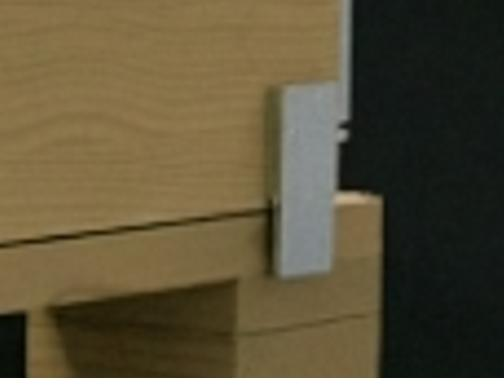

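Emit:
{"api": "move", "payload": {
  "arm1": {"joints":{"joint1_rad":0.1513,"joint2_rad":1.2897,"joint4_rad":1.2040,"joint6_rad":0.6180,"joint7_rad":0.2776},"min_time_s":2.5},
  "arm2": {"joints":{"joint2_rad":1.2997,"joint4_rad":1.1652,"joint6_rad":0.6467},"min_time_s":2.5},
  "arm3": {"joints":{"joint2_rad":1.4523,"joint4_rad":0.8108,"joint6_rad":0.8486},"min_time_s":2.5},
  "arm4": {"joints":{"joint1_rad":-0.6291,"joint2_rad":1.2635,"joint4_rad":1.5254,"joint6_rad":0.3229,"joint7_rad":6.0358},"min_time_s":2.5}
}}

Scene clock: 552.87 s.
Joint torques (N m): arm1=[-3.08 -24.32 -3.83 -4.02 -1.1 -0.5 -0.01] | arm2=[3.66 -32.79 3.45 -6.75 0.56 0.45 -0.99] | arm3=[6.87 -30.19 9.71 -7.99 5.02 0.21 1.86] | arm4=[-11.17 -32.39 -11.29 -7.1 -0.61 -0.45 1.26]
Motor temperatures (°C): arm1=[35 36 32 37 37 42 38] | arm2=[33 47 33 35 40 40 39] | arm3=[36 46 30 36 38 40 40] | arm4=[37 45 31 34 36 35 46]
Flange force (N): arm1=[-7.0 6.0 0.5] | arm2=[3.8 5.3 15.6] | arm3=[11.9 5.0 5.3] | arm4=[-19.6 -1.8 16.1]
move: arm1 done; arm2 done; arm3 done; arm4 done
Joint velocities: within noise
arm1.joint_positions: joint1_rad=+0.151 joint2_rad=+1.290 joint3_rad=+0.000 joint4_rad=+1.204 joint5_rad=+0.000 joint6_rad=+0.618 joint7_rad=+0.278 gripper_m=+0.019
arm1.joint_status: all done
arm1.hand: x=-0.2561 y=-0.2889 z=+0.6353 quat_wxyz=(-0.004, +0.015, -1.000, -0.014) (m; scene frame)
arm2.joint_positions: joint1_rad=+0.130 joint2_rad=+1.300 joint3_rad=+0.000 joint4_rad=+1.165 joint5_rad=+0.000 joint6_rad=+0.647 joint7_rad=+0.081 gripper_m=+0.019
arm2.joint_status: all done
arm2.hand: x=+0.2838 y=-0.2722 z=+0.6358 quat_wxyz=(-0.003, +0.010, -1.000, -0.011) (m; scene frame)
arm3.joint_positions: joint1_rad=+0.504 joint2_rad=+1.452 joint3_rad=+0.000 joint4_rad=+0.811 joint5_rad=+0.000 joint6_rad=+0.849 joint7_rad=+0.408 gripper_m=+0.019
arm3.joint_status: all done
arm3.hand: x=+0.3708 y=+0.1698 z=+0.6326 quat_wxyz=(-0.009, -0.739, +0.673, +0.017) (m; scene frame)
arm4.joint_positions: joint1_rad=-0.629 joint2_rad=+1.264 joint3_rad=+0.000 joint4_rad=+1.525 joint5_rad=+0.000 joint6_rad=+0.323 joint7_rad=+6.036 gripper_m=+0.019
arm4.joint_status: all done
arm4.hand: x=-0.4000 y=-0.0080 z=+0.6336 quat_wxyz=(+0.005, +0.682, +0.732, +0.012) (m; scene frame)
pictures: none


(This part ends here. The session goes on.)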